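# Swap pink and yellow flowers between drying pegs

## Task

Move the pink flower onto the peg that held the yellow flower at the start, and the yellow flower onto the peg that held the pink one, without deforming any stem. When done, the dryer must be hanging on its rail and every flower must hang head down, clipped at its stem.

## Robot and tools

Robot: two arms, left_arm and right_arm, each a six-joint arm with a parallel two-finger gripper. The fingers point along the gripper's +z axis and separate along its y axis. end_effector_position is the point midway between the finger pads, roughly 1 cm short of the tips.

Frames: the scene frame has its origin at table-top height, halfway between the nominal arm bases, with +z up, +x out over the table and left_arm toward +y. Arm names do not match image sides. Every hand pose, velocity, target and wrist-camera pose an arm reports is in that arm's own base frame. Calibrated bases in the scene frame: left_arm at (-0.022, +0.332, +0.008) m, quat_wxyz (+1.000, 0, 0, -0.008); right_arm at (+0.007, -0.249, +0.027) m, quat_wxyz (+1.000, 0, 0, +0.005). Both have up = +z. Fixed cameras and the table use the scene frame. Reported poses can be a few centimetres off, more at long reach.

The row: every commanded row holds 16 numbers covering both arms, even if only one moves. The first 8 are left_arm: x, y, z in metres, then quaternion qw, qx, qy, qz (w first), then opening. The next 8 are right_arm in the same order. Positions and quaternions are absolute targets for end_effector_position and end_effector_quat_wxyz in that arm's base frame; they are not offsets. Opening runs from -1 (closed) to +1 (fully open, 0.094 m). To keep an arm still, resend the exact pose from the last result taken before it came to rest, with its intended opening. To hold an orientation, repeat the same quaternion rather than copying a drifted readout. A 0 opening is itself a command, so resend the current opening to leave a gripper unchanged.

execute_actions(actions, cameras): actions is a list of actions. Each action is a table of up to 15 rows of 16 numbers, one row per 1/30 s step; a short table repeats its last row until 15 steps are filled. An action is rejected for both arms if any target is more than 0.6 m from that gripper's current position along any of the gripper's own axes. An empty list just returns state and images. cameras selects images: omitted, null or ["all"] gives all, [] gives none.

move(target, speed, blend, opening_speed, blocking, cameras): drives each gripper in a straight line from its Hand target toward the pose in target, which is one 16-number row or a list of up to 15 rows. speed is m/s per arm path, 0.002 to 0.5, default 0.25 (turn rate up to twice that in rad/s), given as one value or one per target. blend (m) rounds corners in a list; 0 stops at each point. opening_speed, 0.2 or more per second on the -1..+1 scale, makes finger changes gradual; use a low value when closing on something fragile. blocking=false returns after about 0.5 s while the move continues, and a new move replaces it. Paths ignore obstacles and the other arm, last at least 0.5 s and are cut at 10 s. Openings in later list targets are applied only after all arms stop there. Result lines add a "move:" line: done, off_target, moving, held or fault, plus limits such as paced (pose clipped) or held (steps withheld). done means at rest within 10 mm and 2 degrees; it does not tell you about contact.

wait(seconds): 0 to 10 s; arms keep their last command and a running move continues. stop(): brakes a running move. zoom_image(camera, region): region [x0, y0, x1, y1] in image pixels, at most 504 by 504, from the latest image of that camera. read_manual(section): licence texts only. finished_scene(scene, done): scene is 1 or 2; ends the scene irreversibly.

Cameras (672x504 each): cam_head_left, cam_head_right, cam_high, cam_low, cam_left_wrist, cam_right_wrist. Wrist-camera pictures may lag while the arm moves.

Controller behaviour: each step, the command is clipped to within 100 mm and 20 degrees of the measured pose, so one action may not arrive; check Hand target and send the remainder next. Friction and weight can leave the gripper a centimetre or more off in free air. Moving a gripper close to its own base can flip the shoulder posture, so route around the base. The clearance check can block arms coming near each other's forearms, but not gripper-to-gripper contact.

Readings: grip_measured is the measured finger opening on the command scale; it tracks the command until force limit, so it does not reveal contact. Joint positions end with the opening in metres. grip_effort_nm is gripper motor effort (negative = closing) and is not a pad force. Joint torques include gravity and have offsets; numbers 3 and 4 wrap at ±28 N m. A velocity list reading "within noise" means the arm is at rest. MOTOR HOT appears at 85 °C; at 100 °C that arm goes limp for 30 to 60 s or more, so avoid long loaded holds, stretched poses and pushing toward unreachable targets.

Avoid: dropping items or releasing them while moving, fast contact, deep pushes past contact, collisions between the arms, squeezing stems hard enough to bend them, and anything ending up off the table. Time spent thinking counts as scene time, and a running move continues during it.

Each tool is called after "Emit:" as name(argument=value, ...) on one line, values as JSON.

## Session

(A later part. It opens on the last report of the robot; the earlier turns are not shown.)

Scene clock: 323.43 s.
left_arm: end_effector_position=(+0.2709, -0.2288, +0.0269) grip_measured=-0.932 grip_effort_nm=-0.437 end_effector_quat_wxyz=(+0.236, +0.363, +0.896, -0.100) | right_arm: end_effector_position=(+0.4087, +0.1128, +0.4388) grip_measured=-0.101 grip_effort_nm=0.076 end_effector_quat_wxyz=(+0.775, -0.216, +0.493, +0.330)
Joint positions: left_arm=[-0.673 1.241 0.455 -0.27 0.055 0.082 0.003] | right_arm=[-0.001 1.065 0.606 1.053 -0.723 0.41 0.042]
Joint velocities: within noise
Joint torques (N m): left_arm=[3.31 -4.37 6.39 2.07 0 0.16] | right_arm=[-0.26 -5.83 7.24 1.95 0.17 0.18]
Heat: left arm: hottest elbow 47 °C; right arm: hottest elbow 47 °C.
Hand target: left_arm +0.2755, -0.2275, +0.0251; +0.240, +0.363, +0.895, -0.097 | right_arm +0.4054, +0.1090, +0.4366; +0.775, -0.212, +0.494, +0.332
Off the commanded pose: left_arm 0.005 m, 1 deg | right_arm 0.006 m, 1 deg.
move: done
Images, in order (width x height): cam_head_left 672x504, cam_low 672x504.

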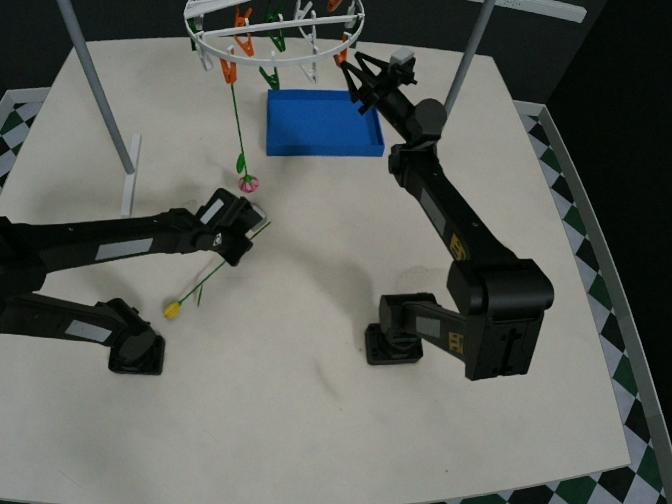

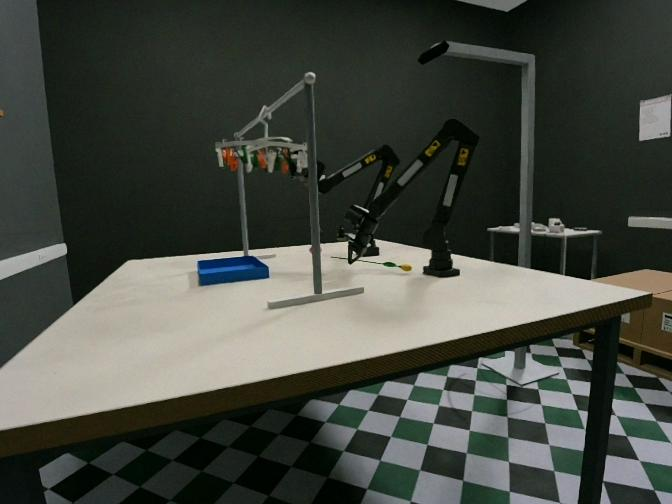

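Emit:
move(target=[0.2757,-0.2276,0.0085,0.2399,0.3626,0.8953,-0.0972,-0.94, 0.4054,0.1089,0.4365,0.7752,-0.2116,0.4938,0.3322,-0.1], speed=0.02, cameras=["cam_left_wrist","cam_low"])

Emit:
zoom_image(camera="cam_low", region=[300, 210, 440, 290])

Scene clock: 327.03 s.
left_arm: end_effector_position=(+0.2713, -0.2291, +0.0108) grip_measured=-0.932 grip_effort_nm=-0.442 end_effector_quat_wxyz=(+0.236, +0.363, +0.896, -0.100) | right_arm: end_effector_position=(+0.4087, +0.1128, +0.4388) grip_measured=-0.101 grip_effort_nm=0.066 end_effector_quat_wxyz=(+0.775, -0.216, +0.493, +0.330)
Joint positions: left_arm=[-0.673 1.295 0.437 -0.197 0.055 0.083 0.003] | right_arm=[-0.001 1.065 0.606 1.053 -0.723 0.41 0.042]
Joint velocities: within noise
Joint torques (N m): left_arm=[3.25 -4.54 5.93 2.21 0.01 0.16] | right_arm=[-0.03 -5.71 7.24 1.92 0.16 0.18]
Heat: left arm: hottest elbow 47 °C; right arm: hottest elbow 47 °C.
Hand target: left_arm +0.2755, -0.2275, +0.0085; +0.240, +0.363, +0.895, -0.097 | right_arm +0.4054, +0.1091, +0.4366; +0.775, -0.212, +0.494, +0.332
Off the commanded pose: left_arm 0.005 m, 1 deg | right_arm 0.006 m, 1 deg.
move: done
camera_calibration:
cam_left_wrist: T_world_to_cam=[[-0.704517, -0.709673, -0.00447338, 0.0284794], [-0.706895, 0.702289, -0.0841955, 0.392307], [0.0628929, -0.0561549, -0.996439, 0.0712818], [0, 0, 0, 1]] pos_world=[0.292901, -0.251299, 0.104186]
Images, in order (width x height): cam_low 672x504, cam_left_wrist 672x504.

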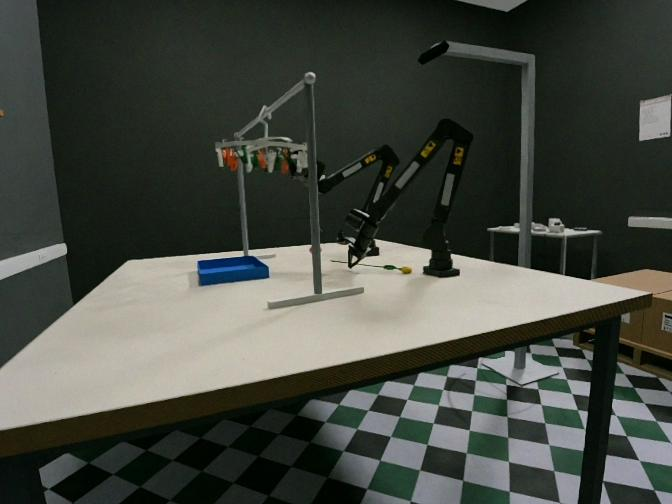

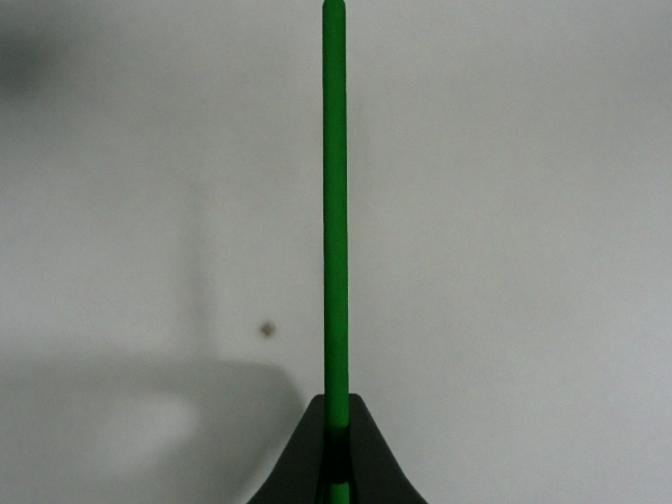

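Scaled by 3.600 from the camera's 672x504 image, which has a finer 960x720 frame.

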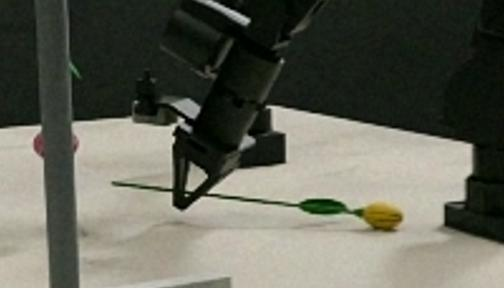

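Emit:
move(target=[0.2757,-0.2276,0.0050,0.2399,0.3626,0.8953,-0.0972,-0.94, 0.4054,0.1089,0.4365,0.7752,-0.2116,0.4938,0.3322,-0.1], speed=0.02, cameras=["cam_low"])

Emit:
zoom_image(camera="cam_low", region=[300, 210, 440, 290])

Scene clock: 331.27 s.
left_arm: end_effector_position=(+0.2714, -0.2292, +0.0075) grip_measured=-0.932 grip_effort_nm=-0.442 end_effector_quat_wxyz=(+0.236, +0.363, +0.896, -0.100) | right_arm: end_effector_position=(+0.4087, +0.1128, +0.4388) grip_measured=-0.101 grip_effort_nm=0.071 end_effector_quat_wxyz=(+0.775, -0.216, +0.493, +0.330)
Joint positions: left_arm=[-0.673 1.306 0.433 -0.181 0.055 0.083 0.003] | right_arm=[-0.001 1.065 0.606 1.053 -0.723 0.41 0.042]
Joint velocities: within noise
Joint torques (N m): left_arm=[3.25 -4.66 5.81 2.1 0 0.17] | right_arm=[-0.32 -5.77 7.21 1.96 0.18 0.19]
Heat: left arm: hottest elbow 46 °C; right arm: hottest elbow 46 °C.
Hand target: left_arm +0.2756, -0.2276, +0.0052; +0.240, +0.363, +0.895, -0.097 | right_arm +0.4054, +0.1091, +0.4366; +0.775, -0.212, +0.494, +0.332
Off the commanded pose: left_arm 0.005 m, 0 deg | right_arm 0.006 m, 1 deg.
move: done
Images, in order (width x height): cam_low 672x504.

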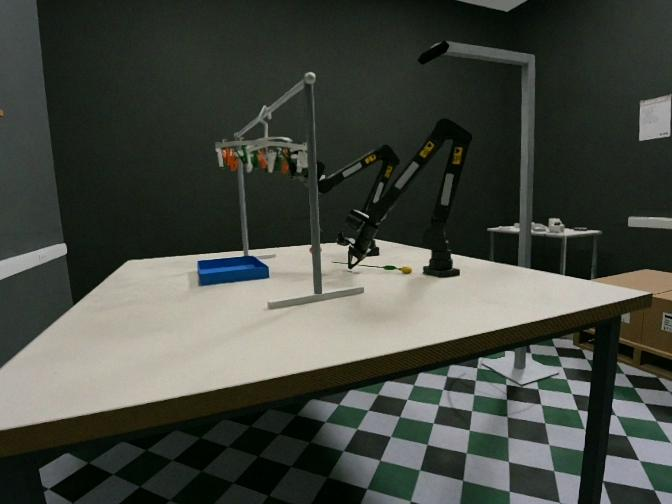

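Scaled by 3.600 from the camera's 672x504 image, which has a finer 960x720 frame.

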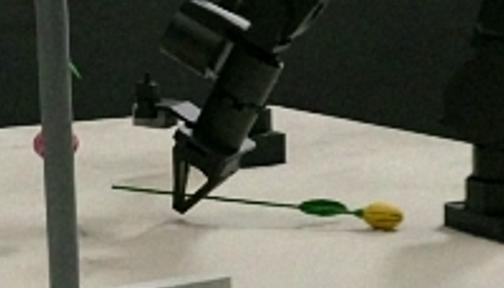

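Emit:
move(target=[0.2757,-0.2276,0.0025,0.2399,0.3626,0.8953,-0.0972,-0.94, 0.4054,0.1089,0.4365,0.7752,-0.2116,0.4938,0.3322,-0.1], speed=0.02, cameras=[])

Emit:
move(target=[0.2757,-0.2276,0.0025,0.2399,0.3626,0.8953,-0.0972,-0.2, 0.4054,0.1089,0.4365,0.7752,-0.2116,0.4938,0.3322,-0.1], speed=0.02, opening_speed=0.4, cameras=["cam_low","cam_left_wrist"])

Emit:
zoom_image(camera="cam_low", region=[300, 210, 440, 290])

Scene clock: 335.60 s.
left_arm: end_effector_position=(+0.2725, -0.2301, +0.0059) grip_measured=-0.932 grip_effort_nm=-0.437 end_effector_quat_wxyz=(+0.238, +0.363, +0.895, -0.100) | right_arm: end_effector_position=(+0.4087, +0.1128, +0.4388) grip_measured=-0.101 grip_effort_nm=0.076 end_effector_quat_wxyz=(+0.775, -0.216, +0.493, +0.330)
Joint positions: left_arm=[-0.673 1.315 0.433 -0.17 0.055 0.083 0.003] | right_arm=[-0.001 1.065 0.606 1.053 -0.723 0.41 0.042]
Joint velocities: within noise
Joint torques (N m): left_arm=[3.25 -4.72 5.59 2.1 0 0.16] | right_arm=[-0.03 -5.71 7.23 1.88 0.17 0.19]
Heat: left arm: hottest elbow 46 °C; right arm: hottest elbow 46 °C.
Hand target: left_arm +0.2756, -0.2277, +0.0027; +0.240, +0.363, +0.895, -0.097 | right_arm +0.4054, +0.1091, +0.4366; +0.775, -0.212, +0.494, +0.332
Off the commanded pose: left_arm 0.005 m, 0 deg | right_arm 0.006 m, 1 deg.
move: done
No camera images: "cameras" was empty.

Scene clock: 337.77 s.
left_arm: end_effector_position=(+0.2725, -0.2301, +0.0059) grip_measured=-0.203 grip_effort_nm=0.056 end_effector_quat_wxyz=(+0.238, +0.363, +0.895, -0.100) | right_arm: end_effector_position=(+0.4087, +0.1128, +0.4388) grip_measured=-0.101 grip_effort_nm=0.076 end_effector_quat_wxyz=(+0.775, -0.216, +0.493, +0.330)
Joint positions: left_arm=[-0.673 1.315 0.433 -0.17 0.055 0.083 0.037] | right_arm=[-0.001 1.065 0.606 1.053 -0.723 0.41 0.042]
Joint velocities: within noise
Joint torques (N m): left_arm=[3.25 -4.72 5.6 2.17 0 0.16] | right_arm=[-0.21 -5.89 7.23 1.95 0.17 0.18]
Heat: left arm: hottest elbow 46 °C; right arm: hottest elbow 45 °C.
Hand target: left_arm +0.2756, -0.2277, +0.0027; +0.240, +0.363, +0.895, -0.097 | right_arm +0.4054, +0.1091, +0.4366; +0.775, -0.212, +0.494, +0.332
Off the commanded pose: left_arm 0.005 m, 0 deg | right_arm 0.006 m, 1 deg.
move: done
camera_calibration:
cam_left_wrist: T_world_to_cam=[[-0.704506, -0.709682, -0.00480333, 0.0286202], [-0.706691, 0.702126, -0.0872181, 0.39334], [0.0652697, -0.0580512, -0.996178, 0.0652322], [0, 0, 0, 1]] pos_world=[0.293875, -0.252076, 0.0994267]
Images, in order (width x height): cam_low 672x504, cam_left_wrist 672x504.

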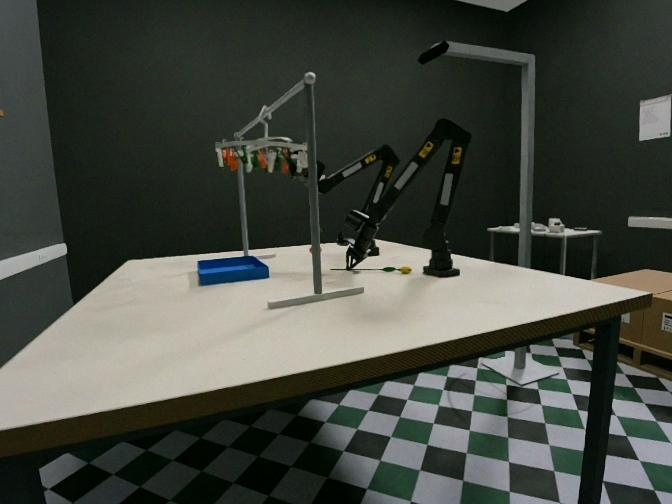

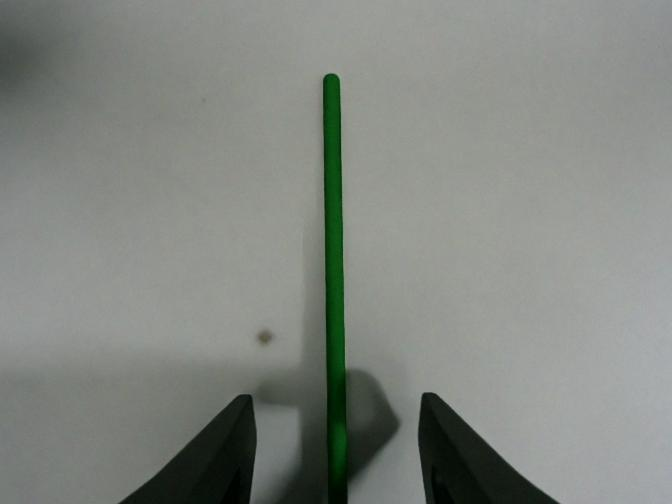

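Scaled by 3.600 from the camera's 672x504 image, which has a finer 960x720 frame.

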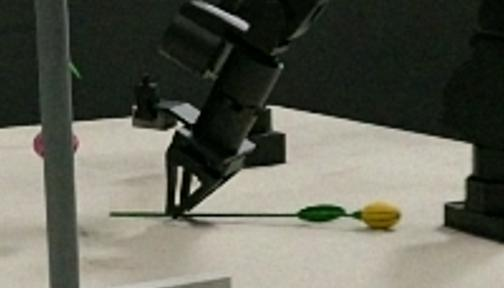

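Emit:
move(target=[[0.233,-0.186,0.110,0.2399,0.3626,0.8953,-0.0972,-0.2, 0.33,0.09,0.43,0.7752,-0.2116,0.4938,0.3322,-0.1],[0.28,-0.10,0.25,0.5296,0.3913,0.6902,-0.3003,0.0, 0.30,0.126,0.425,0.8230,-0.0746,0.5597,0.0611,-0.1],[0.385,-0.128,0.33,0.7533,0.2466,0.4350,-0.4271,0.0, 0.3015,0.346,0.433,0.7930,0.0190,0.6085,-0.0248,-0.1]], speed=[0.12, 0.15, 0.12], blend=0.03)

Scene clock: 380.70 s.
left_arm: end_effector_position=(+0.3770, -0.1246, +0.3169) grip_measured=-0.002 grip_effort_nm=0.046 end_effector_quat_wxyz=(+0.730, +0.236, +0.503, -0.398) | right_arm: end_effector_position=(+0.3008, +0.3352, +0.4141) grip_measured=-0.101 grip_effort_nm=0.081 end_effector_quat_wxyz=(+0.788, +0.007, +0.615, -0.035)
Joint positions: left_arm=[0.014 1.321 0.392 1.549 0.852 -0.553 0.047] | right_arm=[1.2 1.283 0.77 1.196 1.173 -0.676 0.042]
Joint velocities: within noise
Joint torques (N m): left_arm=[1.79 -4.37 8.23 2.04 -0.32 -0.06] | right_arm=[1.26 -7.41 11.6 1.57 -0.32 -0.12]
Heat: left arm: hottest elbow 45 °C; right arm: hottest elbow 43 °C.
Hand target: left_arm +0.3843, -0.1281, +0.3302; +0.737, +0.244, +0.487, -0.400 | right_arm +0.3009, +0.3450, +0.4325; +0.793, +0.019, +0.609, -0.024
Off the commanded pose: left_arm 0.016 m, 9 deg | right_arm 0.022 m, 2 deg.
joint sent to its limit (left arm) — joint 4 (wrist pitch), upper limit. The joint targets are off in orientation, not in position.
move: off_target (left_arm, right_arm); blend cut to 0 m at target 2; target 2's new opening was sent with left_arm's hand 0.026 m and 4 deg from that target
camera_calibration:
cam_left_wrist: T_world_to_cam=[[-0.813287, -0.580156, 0.0445428, 0.220086], [-0.0604039, 0.00804207, -0.998142, 0.378816], [0.578719, -0.814466, -0.0415841, -0.21599], [0, 0, 0, 1]] pos_world=[0.326873, -0.0512784, 0.359327]
cam_right_wrist: T_world_to_cam=[[-0.0604327, -0.997323, 0.04116, 0.334363], [-0.182684, -0.029488, -0.982729, 0.513023], [0.981313, -0.0669083, -0.180413, -0.111191], [0, 0, 0, 1]] pos_world=[0.223041, 0.341156, 0.47034]

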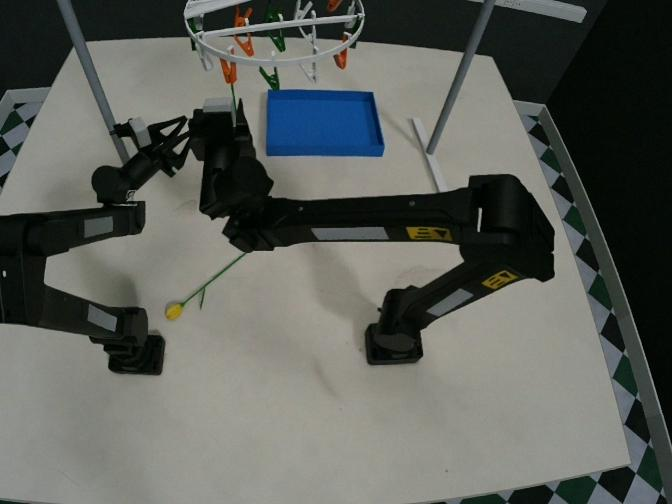

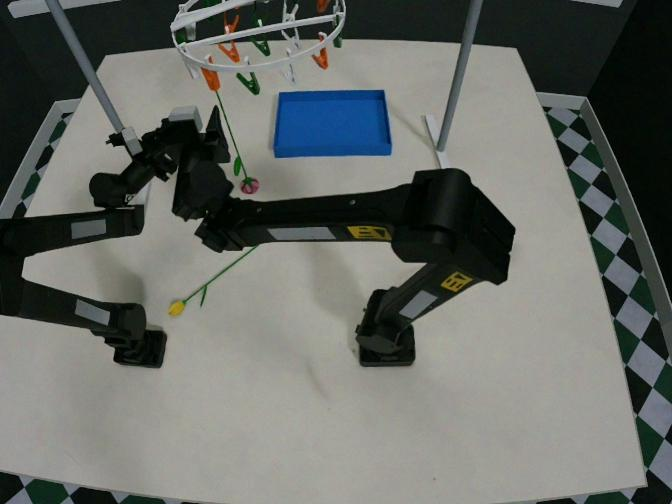

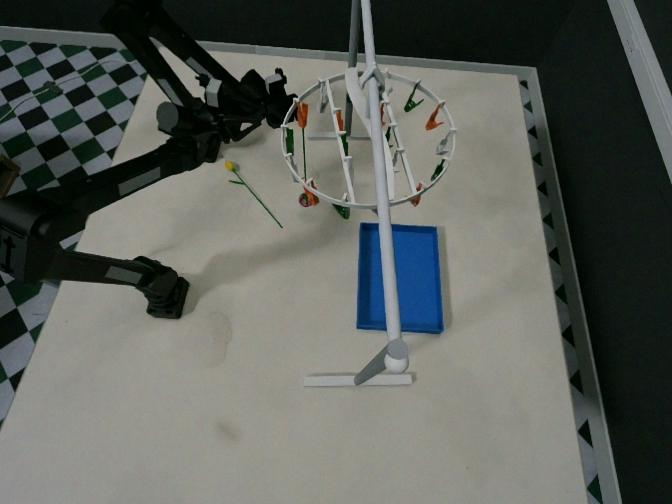

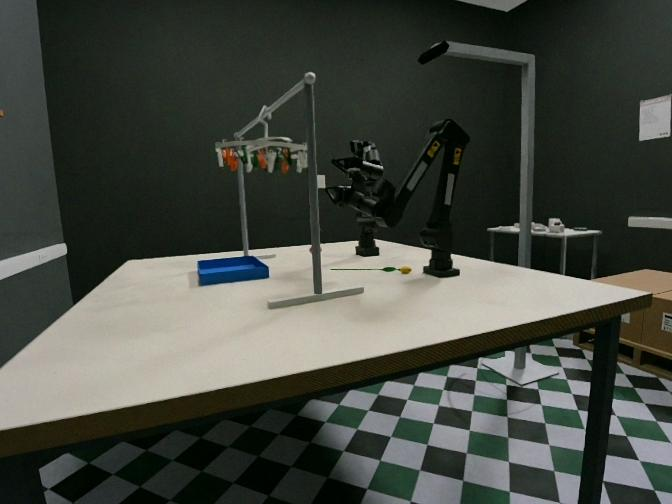

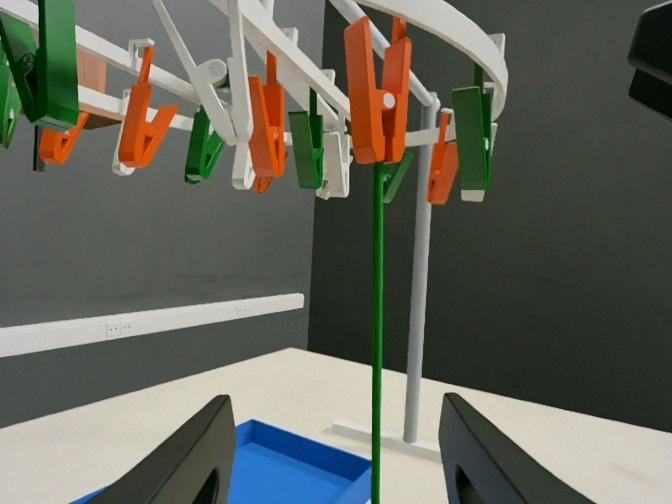

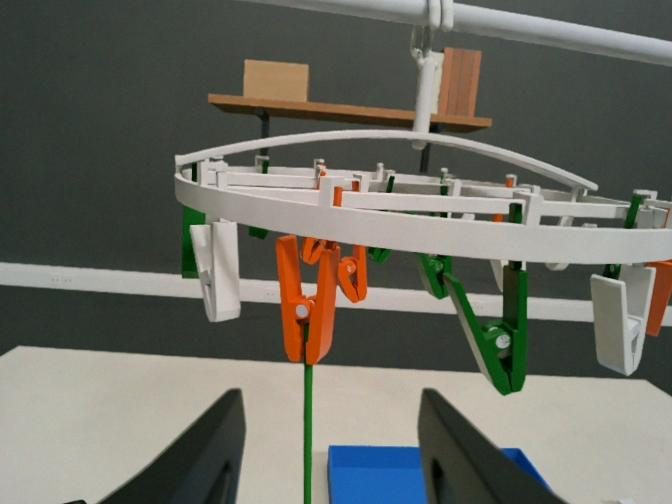

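Emit:
zoom_image(camera="cam_right_wrist", region=[240, 210, 400, 390])

Emit:
zoom_image(camera="cam_left_wrist", region=[300, 0, 500, 220])

Scaled by 2.800 from the camera's 672x504 image, which has a finer 960x720 frame.

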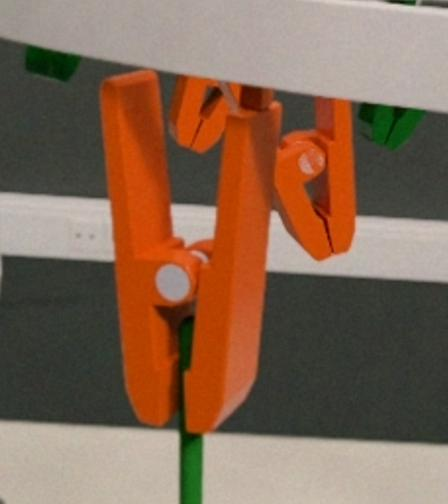

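Scaled by 2.291 from the camera's 672x504 image, which has a finer 960x720 frame.

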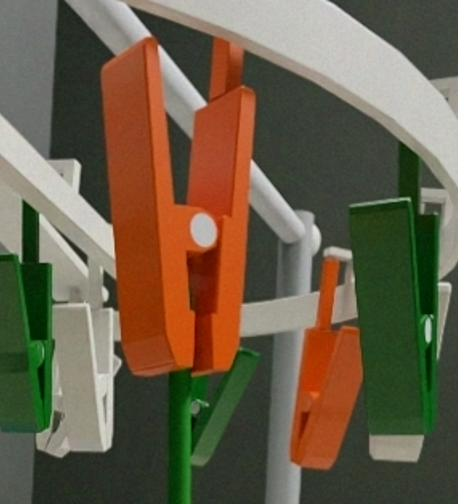

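Emit:
zoom_image(camera="cam_right_wrist", region=[265, 225, 355, 375])

Scaled by 3.360 from the camera's 672x504 image, which has a finer 960x720 frame.

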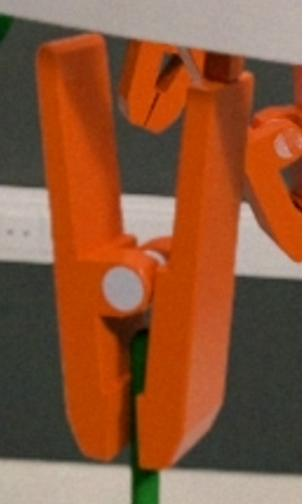

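Emit:
move(target=[0.379,-0.179,0.3205,0.7903,0.1961,0.4843,-0.3201,0.0, 0.348,0.3624,0.4426,0.7162,0.0642,0.6917,-0.0665,-0.1], speed=0.08, cameras=["cam_head_left","cam_left_wrist","cam_right_wrist"])

Scene clock: 484.60 s.
left_arm: end_effector_position=(+0.3814, -0.1759, +0.3187) grip_measured=-0.002 grip_effort_nm=0.051 end_effector_quat_wxyz=(+0.790, +0.192, +0.486, -0.321) | right_arm: end_effector_position=(+0.3412, +0.3594, +0.4153) grip_measured=-0.101 grip_effort_nm=0.076 end_effector_quat_wxyz=(+0.711, +0.038, +0.696, -0.086)
Joint positions: left_arm=[-0.252 1.319 0.369 1.479 0.451 -0.258 0.047] | right_arm=[1.156 1.301 1.006 0.409 1.329 -0.176 0.042]
Joint velocities: within noise
Joint torques (N m): left_arm=[1.85 -6.12 5.44 1.2 -0.18 0.17] | right_arm=[-0.26 -10.99 13.12 1.17 -0.07 0.2]
Heat: left arm: hottest elbow 47 °C; right arm: hottest elbow 47 °C.
Hand target: left_arm +0.3790, -0.1790, +0.3204; +0.790, +0.196, +0.484, -0.320 | right_arm +0.3470, +0.3611, +0.4423; +0.718, +0.064, +0.690, -0.067
Off the commanded pose: left_arm 0.004 m, 0 deg | right_arm 0.028 m, 4 deg.
move: off_target (right_arm)
camera_calibration:
cam_left_wrist: T_world_to_cam=[[-0.686125, -0.727481, -0.00200174, 0.134256], [0.0281193, -0.023771, -0.999322, 0.342294], [0.72694, -0.685716, 0.0367662, -0.319085], [0, 0, 0, 1]] pos_world=[0.314447, -0.112996, 0.354062]
cam_right_wrist: T_world_to_cam=[[-0.169299, -0.982751, 0.0744155, 0.37895], [-0.396891, -0.0011295, -0.917865, 0.558238], [0.902117, -0.184929, -0.389854, 0.00746708], [0, 0, 0, 1]] pos_world=[0.278979, 0.374425, 0.487099]
Images, in order (width x height): cam_head_left 672x504, cam_left_wrist 672x504, cam_right_wrist 672x504.

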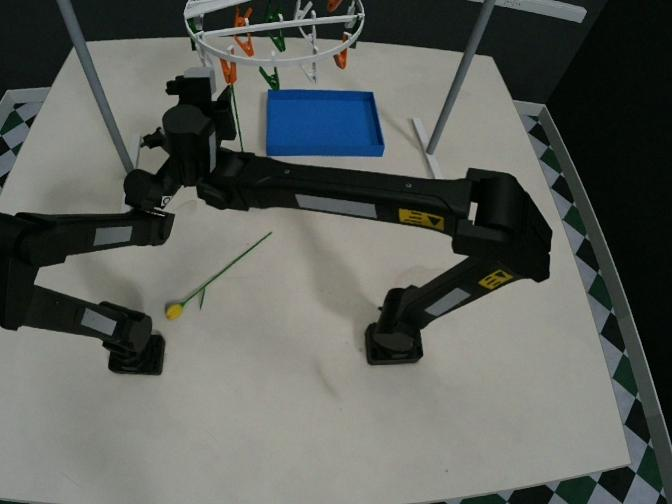

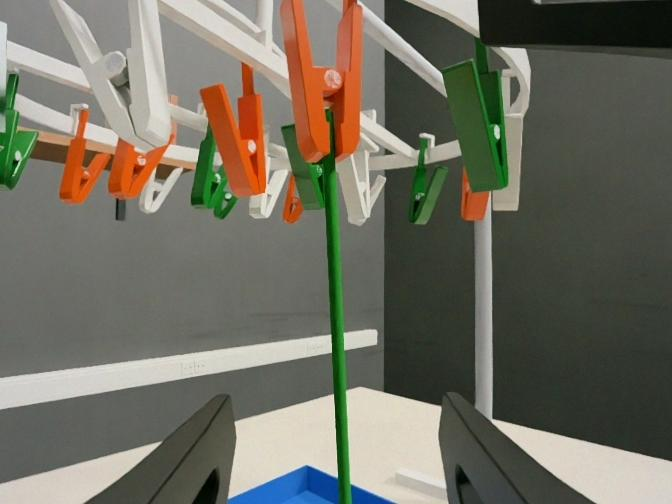

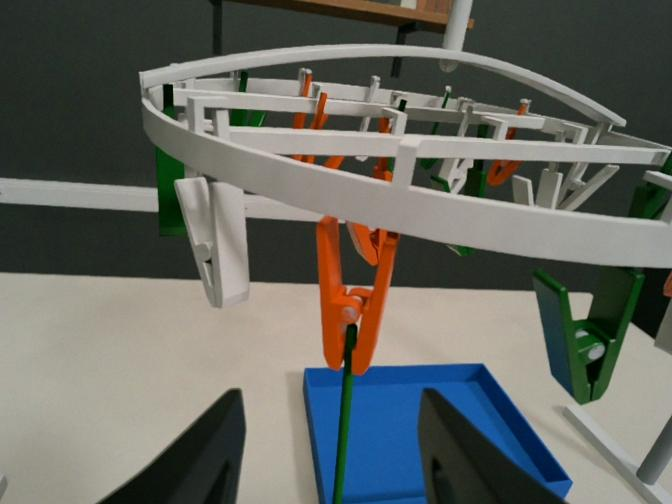

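Emit:
execute_actions(actions=[], cameras=["cam_left_wrist","cam_right_wrist"])

Scene clock: 498.07 s.
left_arm: end_effector_position=(+0.3813, -0.1759, +0.3186) grip_measured=-0.002 grip_effort_nm=0.046 end_effector_quat_wxyz=(+0.790, +0.192, +0.486, -0.321) | right_arm: end_effector_position=(+0.3412, +0.3594, +0.4152) grip_measured=-0.101 grip_effort_nm=0.061 end_effector_quat_wxyz=(+0.711, +0.038, +0.697, -0.086)
Joint positions: left_arm=[-0.252 1.319 0.369 1.479 0.451 -0.258 0.047] | right_arm=[1.156 1.301 1.006 0.408 1.329 -0.174 0.042]
Joint velocities: within noise
Joint torques (N m): left_arm=[1.85 -6.12 5.44 1.2 -0.18 0.17] | right_arm=[-0.32 -11.05 13.15 1.21 -0.07 0.2]
Heat: left arm: hottest elbow 45 °C; right arm: hottest elbow 48 °C.
Hand target: left_arm +0.3790, -0.1790, +0.3204; +0.790, +0.196, +0.484, -0.320 | right_arm +0.3470, +0.3611, +0.4423; +0.718, +0.064, +0.690, -0.067
Tool commands: left_gripper/opening=+0.0 right_gripper/opening=-0.1
Off the commanded pose: left_arm 0.004 m, 0 deg | right_arm 0.028 m, 4 deg.
camera_calibration:
cam_left_wrist: T_world_to_cam=[[-0.685999, -0.727599, -0.00215724, 0.134201], [0.0279889, -0.0234258, -0.999334, 0.34225], [0.727064, -0.685603, 0.0364348, -0.318935], [0, 0, 0, 1]] pos_world=[0.314369, -0.113001, 0.353932]
cam_right_wrist: T_world_to_cam=[[-0.169249, -0.982762, 0.074382, 0.378975], [-0.397132, -0.00106889, -0.917761, 0.558137], [0.90202, -0.18487, -0.390106, 0.00752968], [0, 0, 0, 1]] pos_world=[0.279004, 0.374431, 0.486985]
Images, in order (width x height): cam_left_wrist 672x504, cam_right_wrist 672x504.

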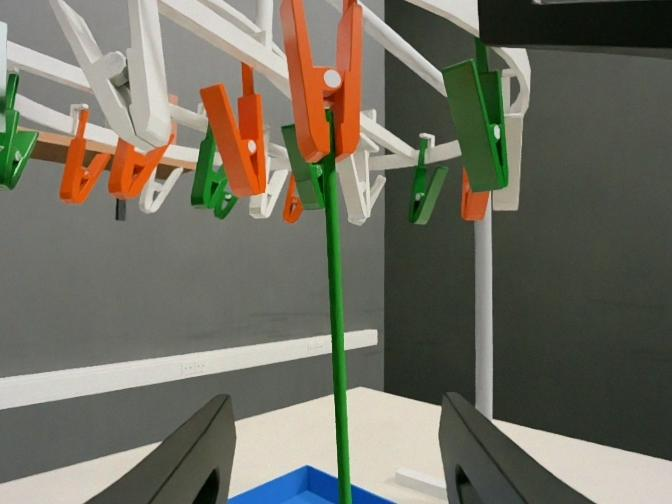

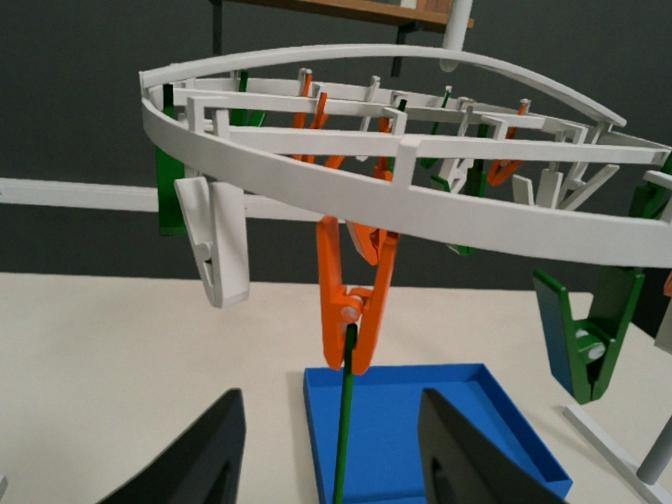

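Emit:
move(target=[[0.4203,-0.2157,0.3176,0.7903,0.1961,0.4843,-0.3201,0.0,0.348,0.3624,0.4526,0.7162,0.0642,0.6917,-0.0665,-0.1]], speed=0.06, cameras=["cam_left_wrist","cam_right_wrist"])

Scene clock: 514.87 s.
left_arm: end_effector_position=(+0.4104, -0.2080, +0.3086) grip_measured=-0.002 grip_effort_nm=0.046 end_effector_quat_wxyz=(+0.785, +0.192, +0.493, -0.321) | right_arm: end_effector_position=(+0.3422, +0.3617, +0.4215) grip_measured=-0.101 grip_effort_nm=0.066 end_effector_quat_wxyz=(+0.710, +0.035, +0.698, -0.088)
Joint positions: left_arm=[-0.327 1.432 0.453 1.474 0.386 -0.218 0.047] | right_arm=[1.156 1.301 1.028 0.37 1.329 -0.166 0.042]
Joint velocities: within noise
Joint torques (N m): left_arm=[1.79 -5.77 8.09 1.26 -0.16 0.18] | right_arm=[-0.32 -11.58 13.22 1.13 -0.05 0.2]
Heat: left arm: hottest elbow 43 °C; right arm: hottest elbow 50 °C.
Hand target: left_arm +0.4196, -0.2155, +0.3175; +0.790, +0.196, +0.484, -0.320 | right_arm +0.3469, +0.3609, +0.4521; +0.717, +0.064, +0.691, -0.067
Off the commanded pose: left_arm 0.015 m, 1 deg | right_arm 0.032 m, 4 deg.
move: off_target (left_arm, right_arm)
camera_calibration:
cam_left_wrist: T_world_to_cam=[[-0.686263, -0.72733, 0.00579895, 0.128459], [0.0113792, -0.0187078, -0.99976, 0.338635], [0.727264, -0.686033, 0.0211149, -0.357178], [0, 0, 0, 1]] pos_world=[0.344066, -0.145268, 0.345351]
cam_right_wrist: T_world_to_cam=[[-0.168669, -0.982295, 0.0815262, 0.377598], [-0.401642, -0.0070394, -0.91577, 0.567213], [0.90013, -0.187206, -0.393343, 0.0123544], [0, 0, 0, 1]] pos_world=[0.280385, 0.377218, 0.493512]
Images, in order (width x height): cam_left_wrist 672x504, cam_right_wrist 672x504.

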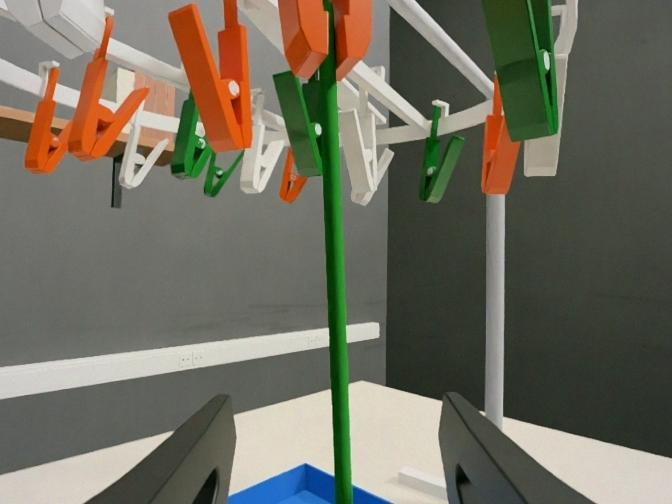

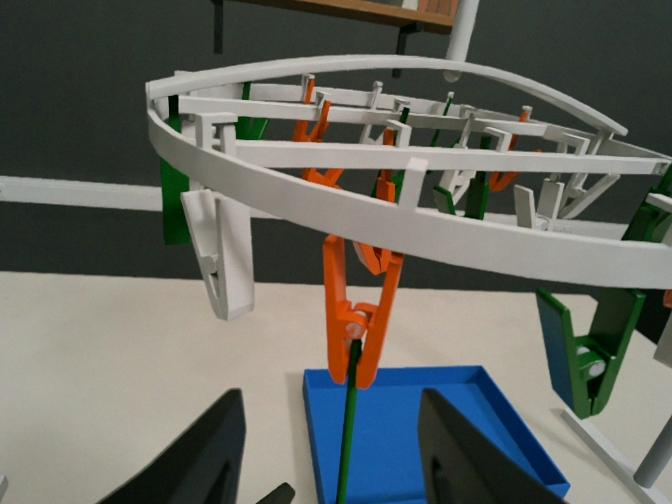

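Emit:
zoom_image(camera="cam_left_wrist", region=[220, 370, 460, 504])

Emit:
zoom_image(camera="cam_right_wrist", region=[220, 200, 480, 504])

Scaled by 2.100 from the camera's 672x504 image, which has a finer 960x720 frame.

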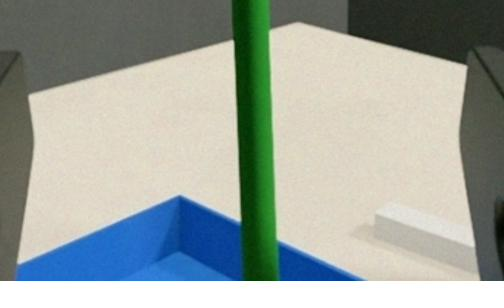

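Scaled by 1.658 from the camera's 672x504 image, which has a finer 960x720 frame.

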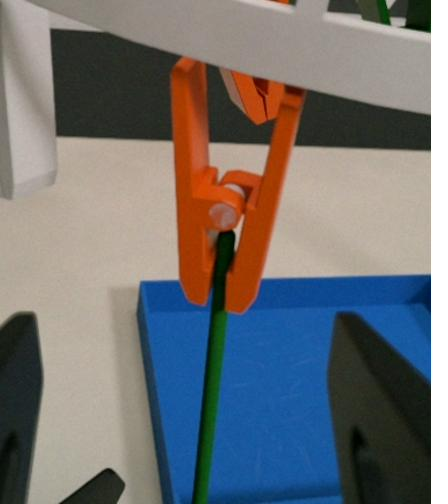

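Emit:
move(target=[[0.4402,-0.2366,0.3186,0.7903,0.1961,0.4843,-0.3201,0.0,0.348,0.3624,0.4526,0.7162,0.0642,0.6917,-0.0665,-0.1]], speed=0.05, cameras=["cam_left_wrist","cam_right_wrist"])

Scene clock: 525.10 s.
left_arm: end_effector_position=(+0.4304, -0.2281, +0.3099) grip_measured=-0.002 grip_effort_nm=0.051 end_effector_quat_wxyz=(+0.785, +0.192, +0.493, -0.321) | right_arm: end_effector_position=(+0.3420, +0.3612, +0.4222) grip_measured=-0.101 grip_effort_nm=0.071 end_effector_quat_wxyz=(+0.710, +0.036, +0.698, -0.087)
Joint positions: left_arm=[-0.364 1.487 0.522 1.453 0.353 -0.199 0.047] | right_arm=[1.156 1.299 1.028 0.368 1.329 -0.165 0.042]
Joint velocities: within noise
Joint torques (N m): left_arm=[1.85 -6.65 8.27 1.31 -0.13 0.18] | right_arm=[-0.15 -11.75 13.16 1.17 -0.06 0.19]
Heat: left arm: hottest elbow 44 °C; right arm: hottest elbow 52 °C.
Hand target: left_arm +0.4395, -0.2363, +0.3184; +0.790, +0.196, +0.484, -0.320 | right_arm +0.3469, +0.3609, +0.4522; +0.717, +0.064, +0.691, -0.066
Off the commanded pose: left_arm 0.016 m, 1 deg | right_arm 0.031 m, 4 deg.
move: off_target (left_arm, right_arm)
camera_calibration:
cam_left_wrist: T_world_to_cam=[[-0.686283, -0.727316, 0.0052945, 0.127716], [0.0118865, -0.0184936, -0.999758, 0.339198], [0.727238, -0.686054, 0.0213371, -0.385671], [0, 0, 0, 1]] pos_world=[0.364092, -0.165428, 0.346669]
cam_right_wrist: T_world_to_cam=[[-0.168668, -0.982451, 0.0796368, 0.377875], [-0.401259, -0.00535782, -0.915949, 0.567079], [0.900301, -0.186446, -0.393313, 0.0123783], [0, 0, 0, 1]] pos_world=[0.280137, 0.37659, 0.494192]
Images, in order (width x height): cam_left_wrist 672x504, cam_right_wrist 672x504.

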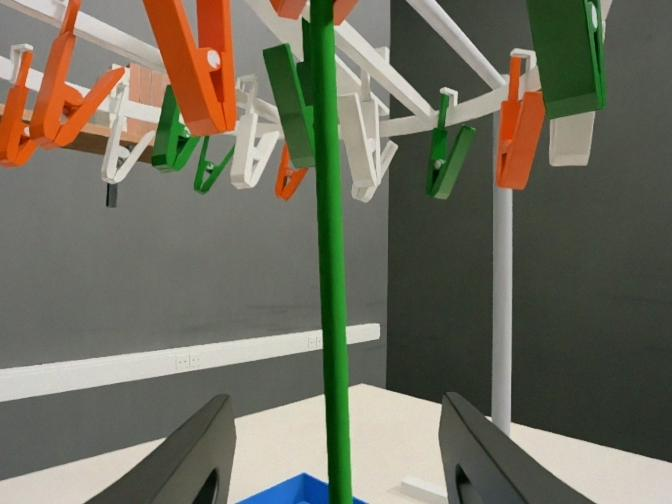

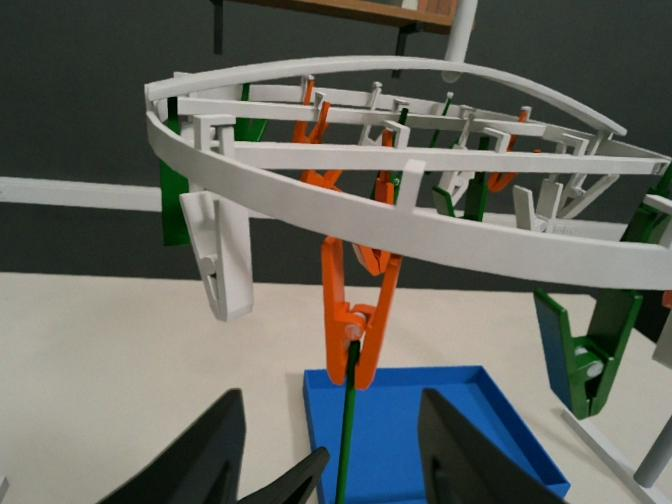

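Emit:
zoom_image(camera="cam_right_wrist", region=[290, 220, 420, 420])

Emit:
zoom_image(camera="cam_left_wrist", region=[220, 0, 460, 504])

Scaled by 2.520 from the camera's 672x504 image, which has a finer 960x720 frame.

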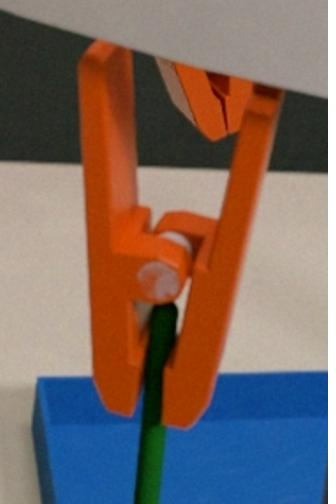

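Scaled by 1.000.

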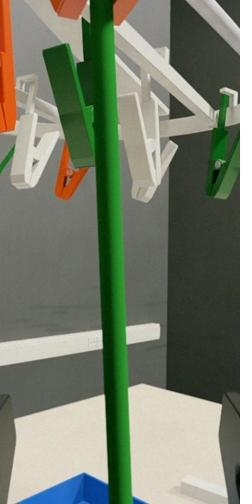

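Emit:
move(target=[[0.4402,-0.2366,0.3186,0.7903,0.1961,0.4843,-0.3201,0.0,0.348,0.3540,0.4546,0.7215,0.0924,0.6846,-0.0449,-0.1]], speed=0.05, cameras=["cam_right_wrist"])

Scene clock: 562.97 s.
left_arm: end_effector_position=(+0.4306, -0.2281, +0.3103) grip_measured=-0.002 grip_effort_nm=0.046 end_effector_quat_wxyz=(+0.786, +0.192, +0.493, -0.321) | right_arm: end_effector_position=(+0.3435, +0.3562, +0.4291) grip_measured=-0.101 grip_effort_nm=0.071 end_effector_quat_wxyz=(+0.715, +0.061, +0.693, -0.068)
Joint positions: left_arm=[-0.364 1.487 0.523 1.453 0.353 -0.198 0.047] | right_arm=[1.149 1.291 1.028 0.396 1.329 -0.136 0.042]
Joint velocities: within noise
Joint torques (N m): left_arm=[1.85 -6.65 8.25 1.28 -0.15 0.17] | right_arm=[-0.38 -11.58 12.03 2.02 -0.02 0.23]
Heat: left arm: hottest elbow 47 °C; right arm: hottest elbow 55 °C.
Hand target: left_arm +0.4395, -0.2363, +0.3185; +0.790, +0.196, +0.484, -0.320 | right_arm +0.3473, +0.3531, +0.4542; +0.722, +0.092, +0.684, -0.045
Off the commanded pose: left_arm 0.015 m, 1 deg | right_arm 0.026 m, 5 deg.
move: off_target (left_arm, right_arm)
camera_calibration:
cam_right_wrist: T_world_to_cam=[[-0.175944, -0.984283, 0.0152017, 0.40338], [-0.382778, 0.0541794, -0.92225, 0.549126], [0.906931, -0.168084, -0.386294, 0.00102424], [0, 0, 0, 1]] pos_world=[0.280237, 0.367461, 0.500695]
Images, in order (width x height): cam_right_wrist 672x504.

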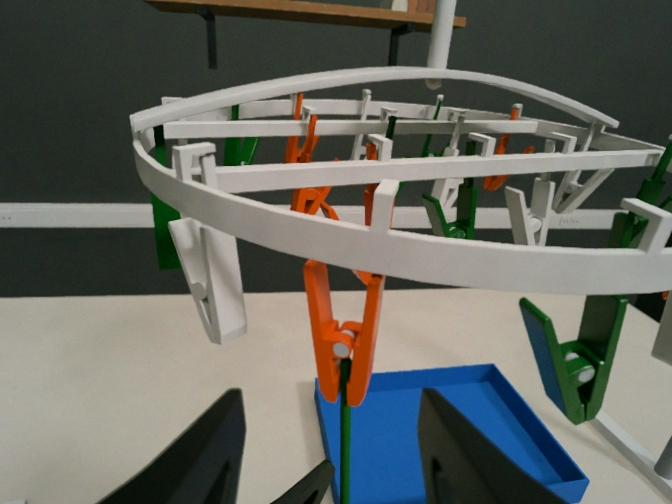

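Emit:
move(target=[[0.4402,-0.2366,0.3186,0.7903,0.1961,0.4843,-0.3201,0.0,0.3925,0.3427,0.4510,0.7215,0.0924,0.6846,-0.0449,-0.1]], speed=0.05, cameras=["cam_right_wrist","cam_left_wrist","cam_high"])

Scene clock: 568.17 s.
left_arm: end_effector_position=(+0.4306, -0.2281, +0.3103) grip_measured=-0.002 grip_effort_nm=0.046 end_effector_quat_wxyz=(+0.786, +0.192, +0.493, -0.321) | right_arm: end_effector_position=(+0.3837, +0.3362, +0.4295) grip_measured=-0.101 grip_effort_nm=0.076 end_effector_quat_wxyz=(+0.717, +0.073, +0.691, -0.060)
Joint positions: left_arm=[-0.364 1.487 0.523 1.453 0.353 -0.197 0.047] | right_arm=[1.044 1.293 1.035 0.364 1.23 -0.078 0.042]
Joint velocities: within noise
Joint torques (N m): left_arm=[1.85 -6.65 8.24 1.26 -0.15 0.17] | right_arm=[-0.03 -9.64 13.29 1.28 -0.12 0.18]
Heat: left arm: hottest elbow 47 °C; right arm: hottest elbow 55 °C.
Hand target: left_arm +0.4395, -0.2363, +0.3186; +0.790, +0.196, +0.484, -0.320 | right_arm +0.3915, +0.3417, +0.4504; +0.722, +0.092, +0.684, -0.045
Off the commanded pose: left_arm 0.015 m, 1 deg | right_arm 0.024 m, 3 deg.
move: off_target (left_arm, right_arm)
camera_calibration:
cam_left_wrist: T_world_to_cam=[[-0.685556, -0.72801, 0.00379888, 0.127831], [0.0134969, -0.0179266, -0.999748, 0.338964], [0.727895, -0.685332, 0.0221156, -0.386176], [0, 0, 0, 1]] pos_world=[0.364156, -0.16552, 0.346933]
cam_right_wrist: T_world_to_cam=[[-0.181099, -0.983378, -0.0130886, 0.404627], [-0.374518, 0.0812649, -0.923652, 0.554269], [0.909362, -0.162371, -0.383009, -0.0429505], [0, 0, 0, 1]] pos_world=[0.319919, 0.345885, 0.500797]
Images, in order (width x height): cam_high 672x504, cam_left_wrist 672x504, cam_right_wrist 672x504.

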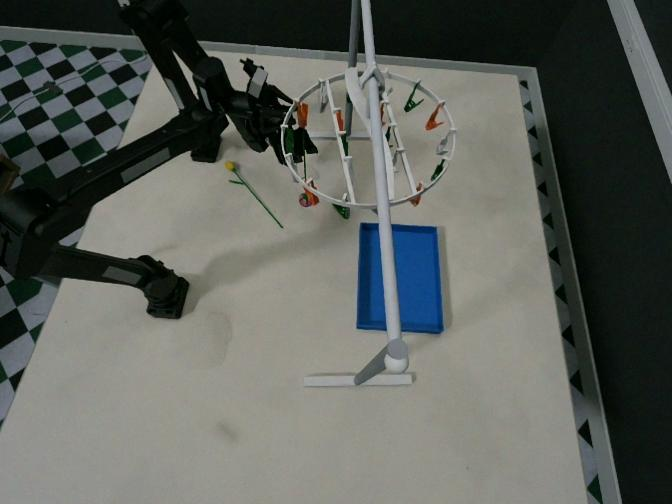

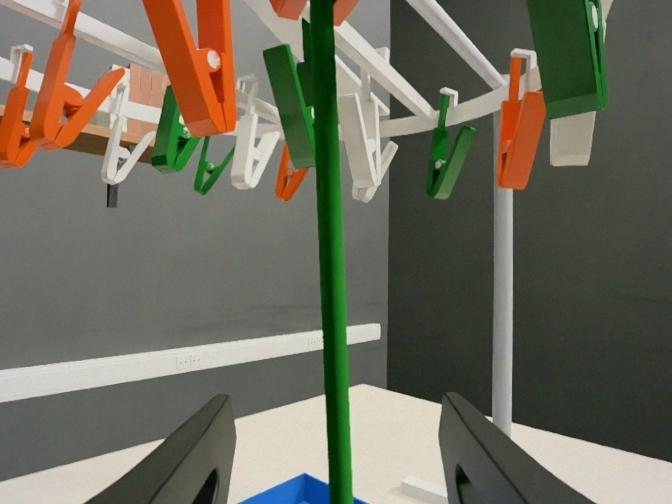

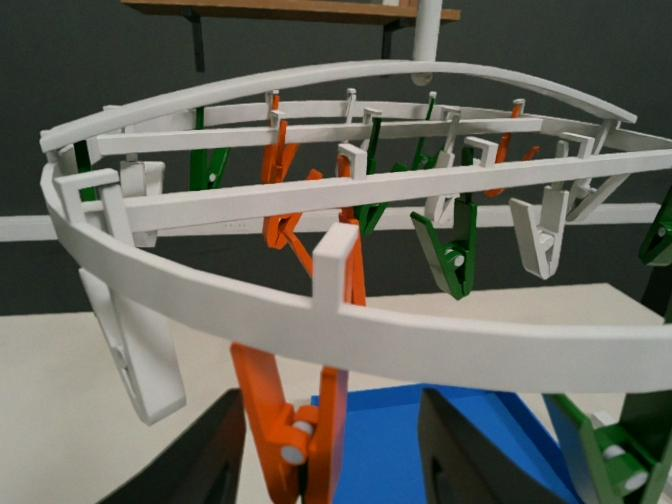

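Emit:
move(target=[[0.4402,-0.2366,0.3186,0.7903,0.1961,0.4843,-0.3201,0.0,0.375,0.3455,0.4490,0.7215,0.0924,0.6846,-0.0449,-0.1],[0.4402,-0.2366,0.3186,0.7903,0.1961,0.4843,-0.3201,0.0,0.375,0.3560,0.4490,0.7215,0.0924,0.6846,-0.0449,-0.1]], speed=0.04, cameras=["cam_right_wrist"])

Scene clock: 581.87 s.
left_arm: end_effector_position=(+0.4306, -0.2281, +0.3103) grip_measured=-0.002 grip_effort_nm=0.051 end_effector_quat_wxyz=(+0.786, +0.192, +0.493, -0.321) | right_arm: end_effector_position=(+0.3732, +0.3436, +0.4235) grip_measured=-0.101 grip_effort_nm=0.081 end_effector_quat_wxyz=(+0.714, +0.075, +0.693, -0.067)
Joint positions: left_arm=[-0.364 1.487 0.523 1.453 0.353 -0.197 0.047] | right_arm=[1.075 1.305 1.035 0.366 1.276 -0.077 0.042]
Joint velocities: within noise
Joint torques (N m): left_arm=[1.85 -6.65 8.23 1.28 -0.14 0.16] | right_arm=[1.2 -9.93 13.34 2.06 0.04 0.04]
Heat: left arm: hottest elbow 48 °C; right arm: hottest elbow 54 °C.
Hand target: left_arm +0.4395, -0.2363, +0.3186; +0.790, +0.196, +0.484, -0.320 | right_arm +0.3739, +0.3547, +0.4484; +0.721, +0.092, +0.685, -0.045
Off the commanded pose: left_arm 0.015 m, 1 deg | right_arm 0.028 m, 3 deg.
move: off_target (left_arm, right_arm)
camera_calibration:
cam_right_wrist: T_world_to_cam=[[-0.194421, -0.980903, -0.00553013, 0.41083], [-0.381604, 0.0808275, -0.920785, 0.545771], [0.903648, -0.17691, -0.390031, -0.0243561], [0, 0, 0, 1]] pos_world=[0.310152, 0.354562, 0.49531]
Images, in order (width x height): cam_right_wrist 672x504.

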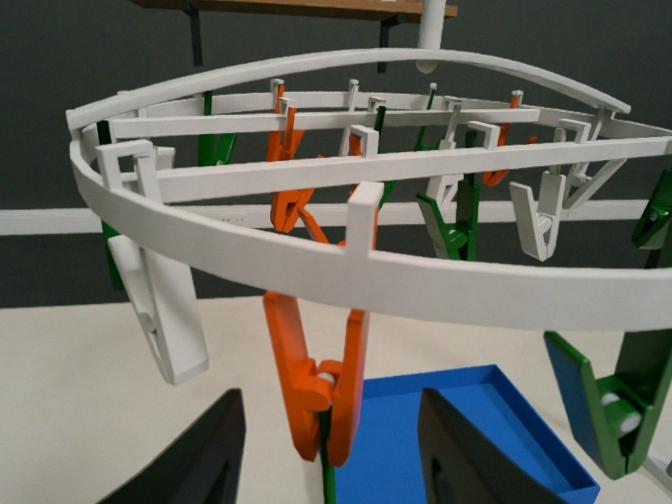

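Emit:
move(target=[[0.4402,-0.2366,0.3186,0.7903,0.1961,0.4843,-0.3201,0.0,0.375,0.3620,0.4500,0.7215,0.0924,0.6846,-0.0449,-0.1]], speed=0.04, cameras=["cam_right_wrist"])

Scene clock: 588.93 s.
left_arm: end_effector_position=(+0.4306, -0.2281, +0.3103) grip_measured=-0.002 grip_effort_nm=0.046 end_effector_quat_wxyz=(+0.786, +0.192, +0.493, -0.321) | right_arm: end_effector_position=(+0.3731, +0.3490, +0.4263) grip_measured=-0.101 grip_effort_nm=0.076 end_effector_quat_wxyz=(+0.714, +0.078, +0.692, -0.065)
Joint positions: left_arm=[-0.364 1.487 0.523 1.453 0.353 -0.197 0.047] | right_arm=[1.081 1.317 1.051 0.368 1.282 -0.077 0.042]
Joint velocities: within noise
Joint torques (N m): left_arm=[1.85 -6.71 8.23 1.28 -0.15 0.16] | right_arm=[1.26 -9.99 13.23 2.13 0.02 0.01]
Heat: left arm: hottest elbow 48 °C; right arm: hottest elbow 54 °C.
Hand target: left_arm +0.4395, -0.2363, +0.3186; +0.790, +0.196, +0.484, -0.320 | right_arm +0.3740, +0.3607, +0.4495; +0.721, +0.092, +0.685, -0.045
Off the commanded pose: left_arm 0.015 m, 1 deg | right_arm 0.027 m, 3 deg.
move: off_target (left_arm, right_arm)
camera_calibration:
cam_right_wrist: T_world_to_cam=[[-0.194368, -0.980852, -0.0122724, 0.419021], [-0.379105, 0.0866515, -0.921287, 0.545126], [0.90471, -0.174416, -0.388688, -0.0240815], [0, 0, 0, 1]] pos_world=[0.309891, 0.359562, 0.498]
Images, in order (width x height): cam_right_wrist 672x504.

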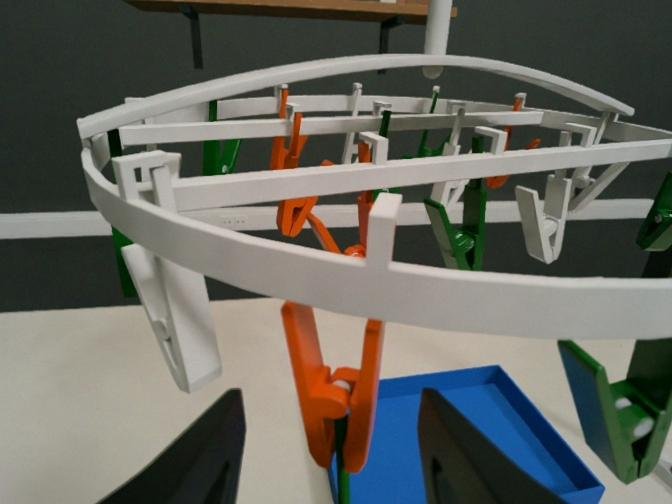

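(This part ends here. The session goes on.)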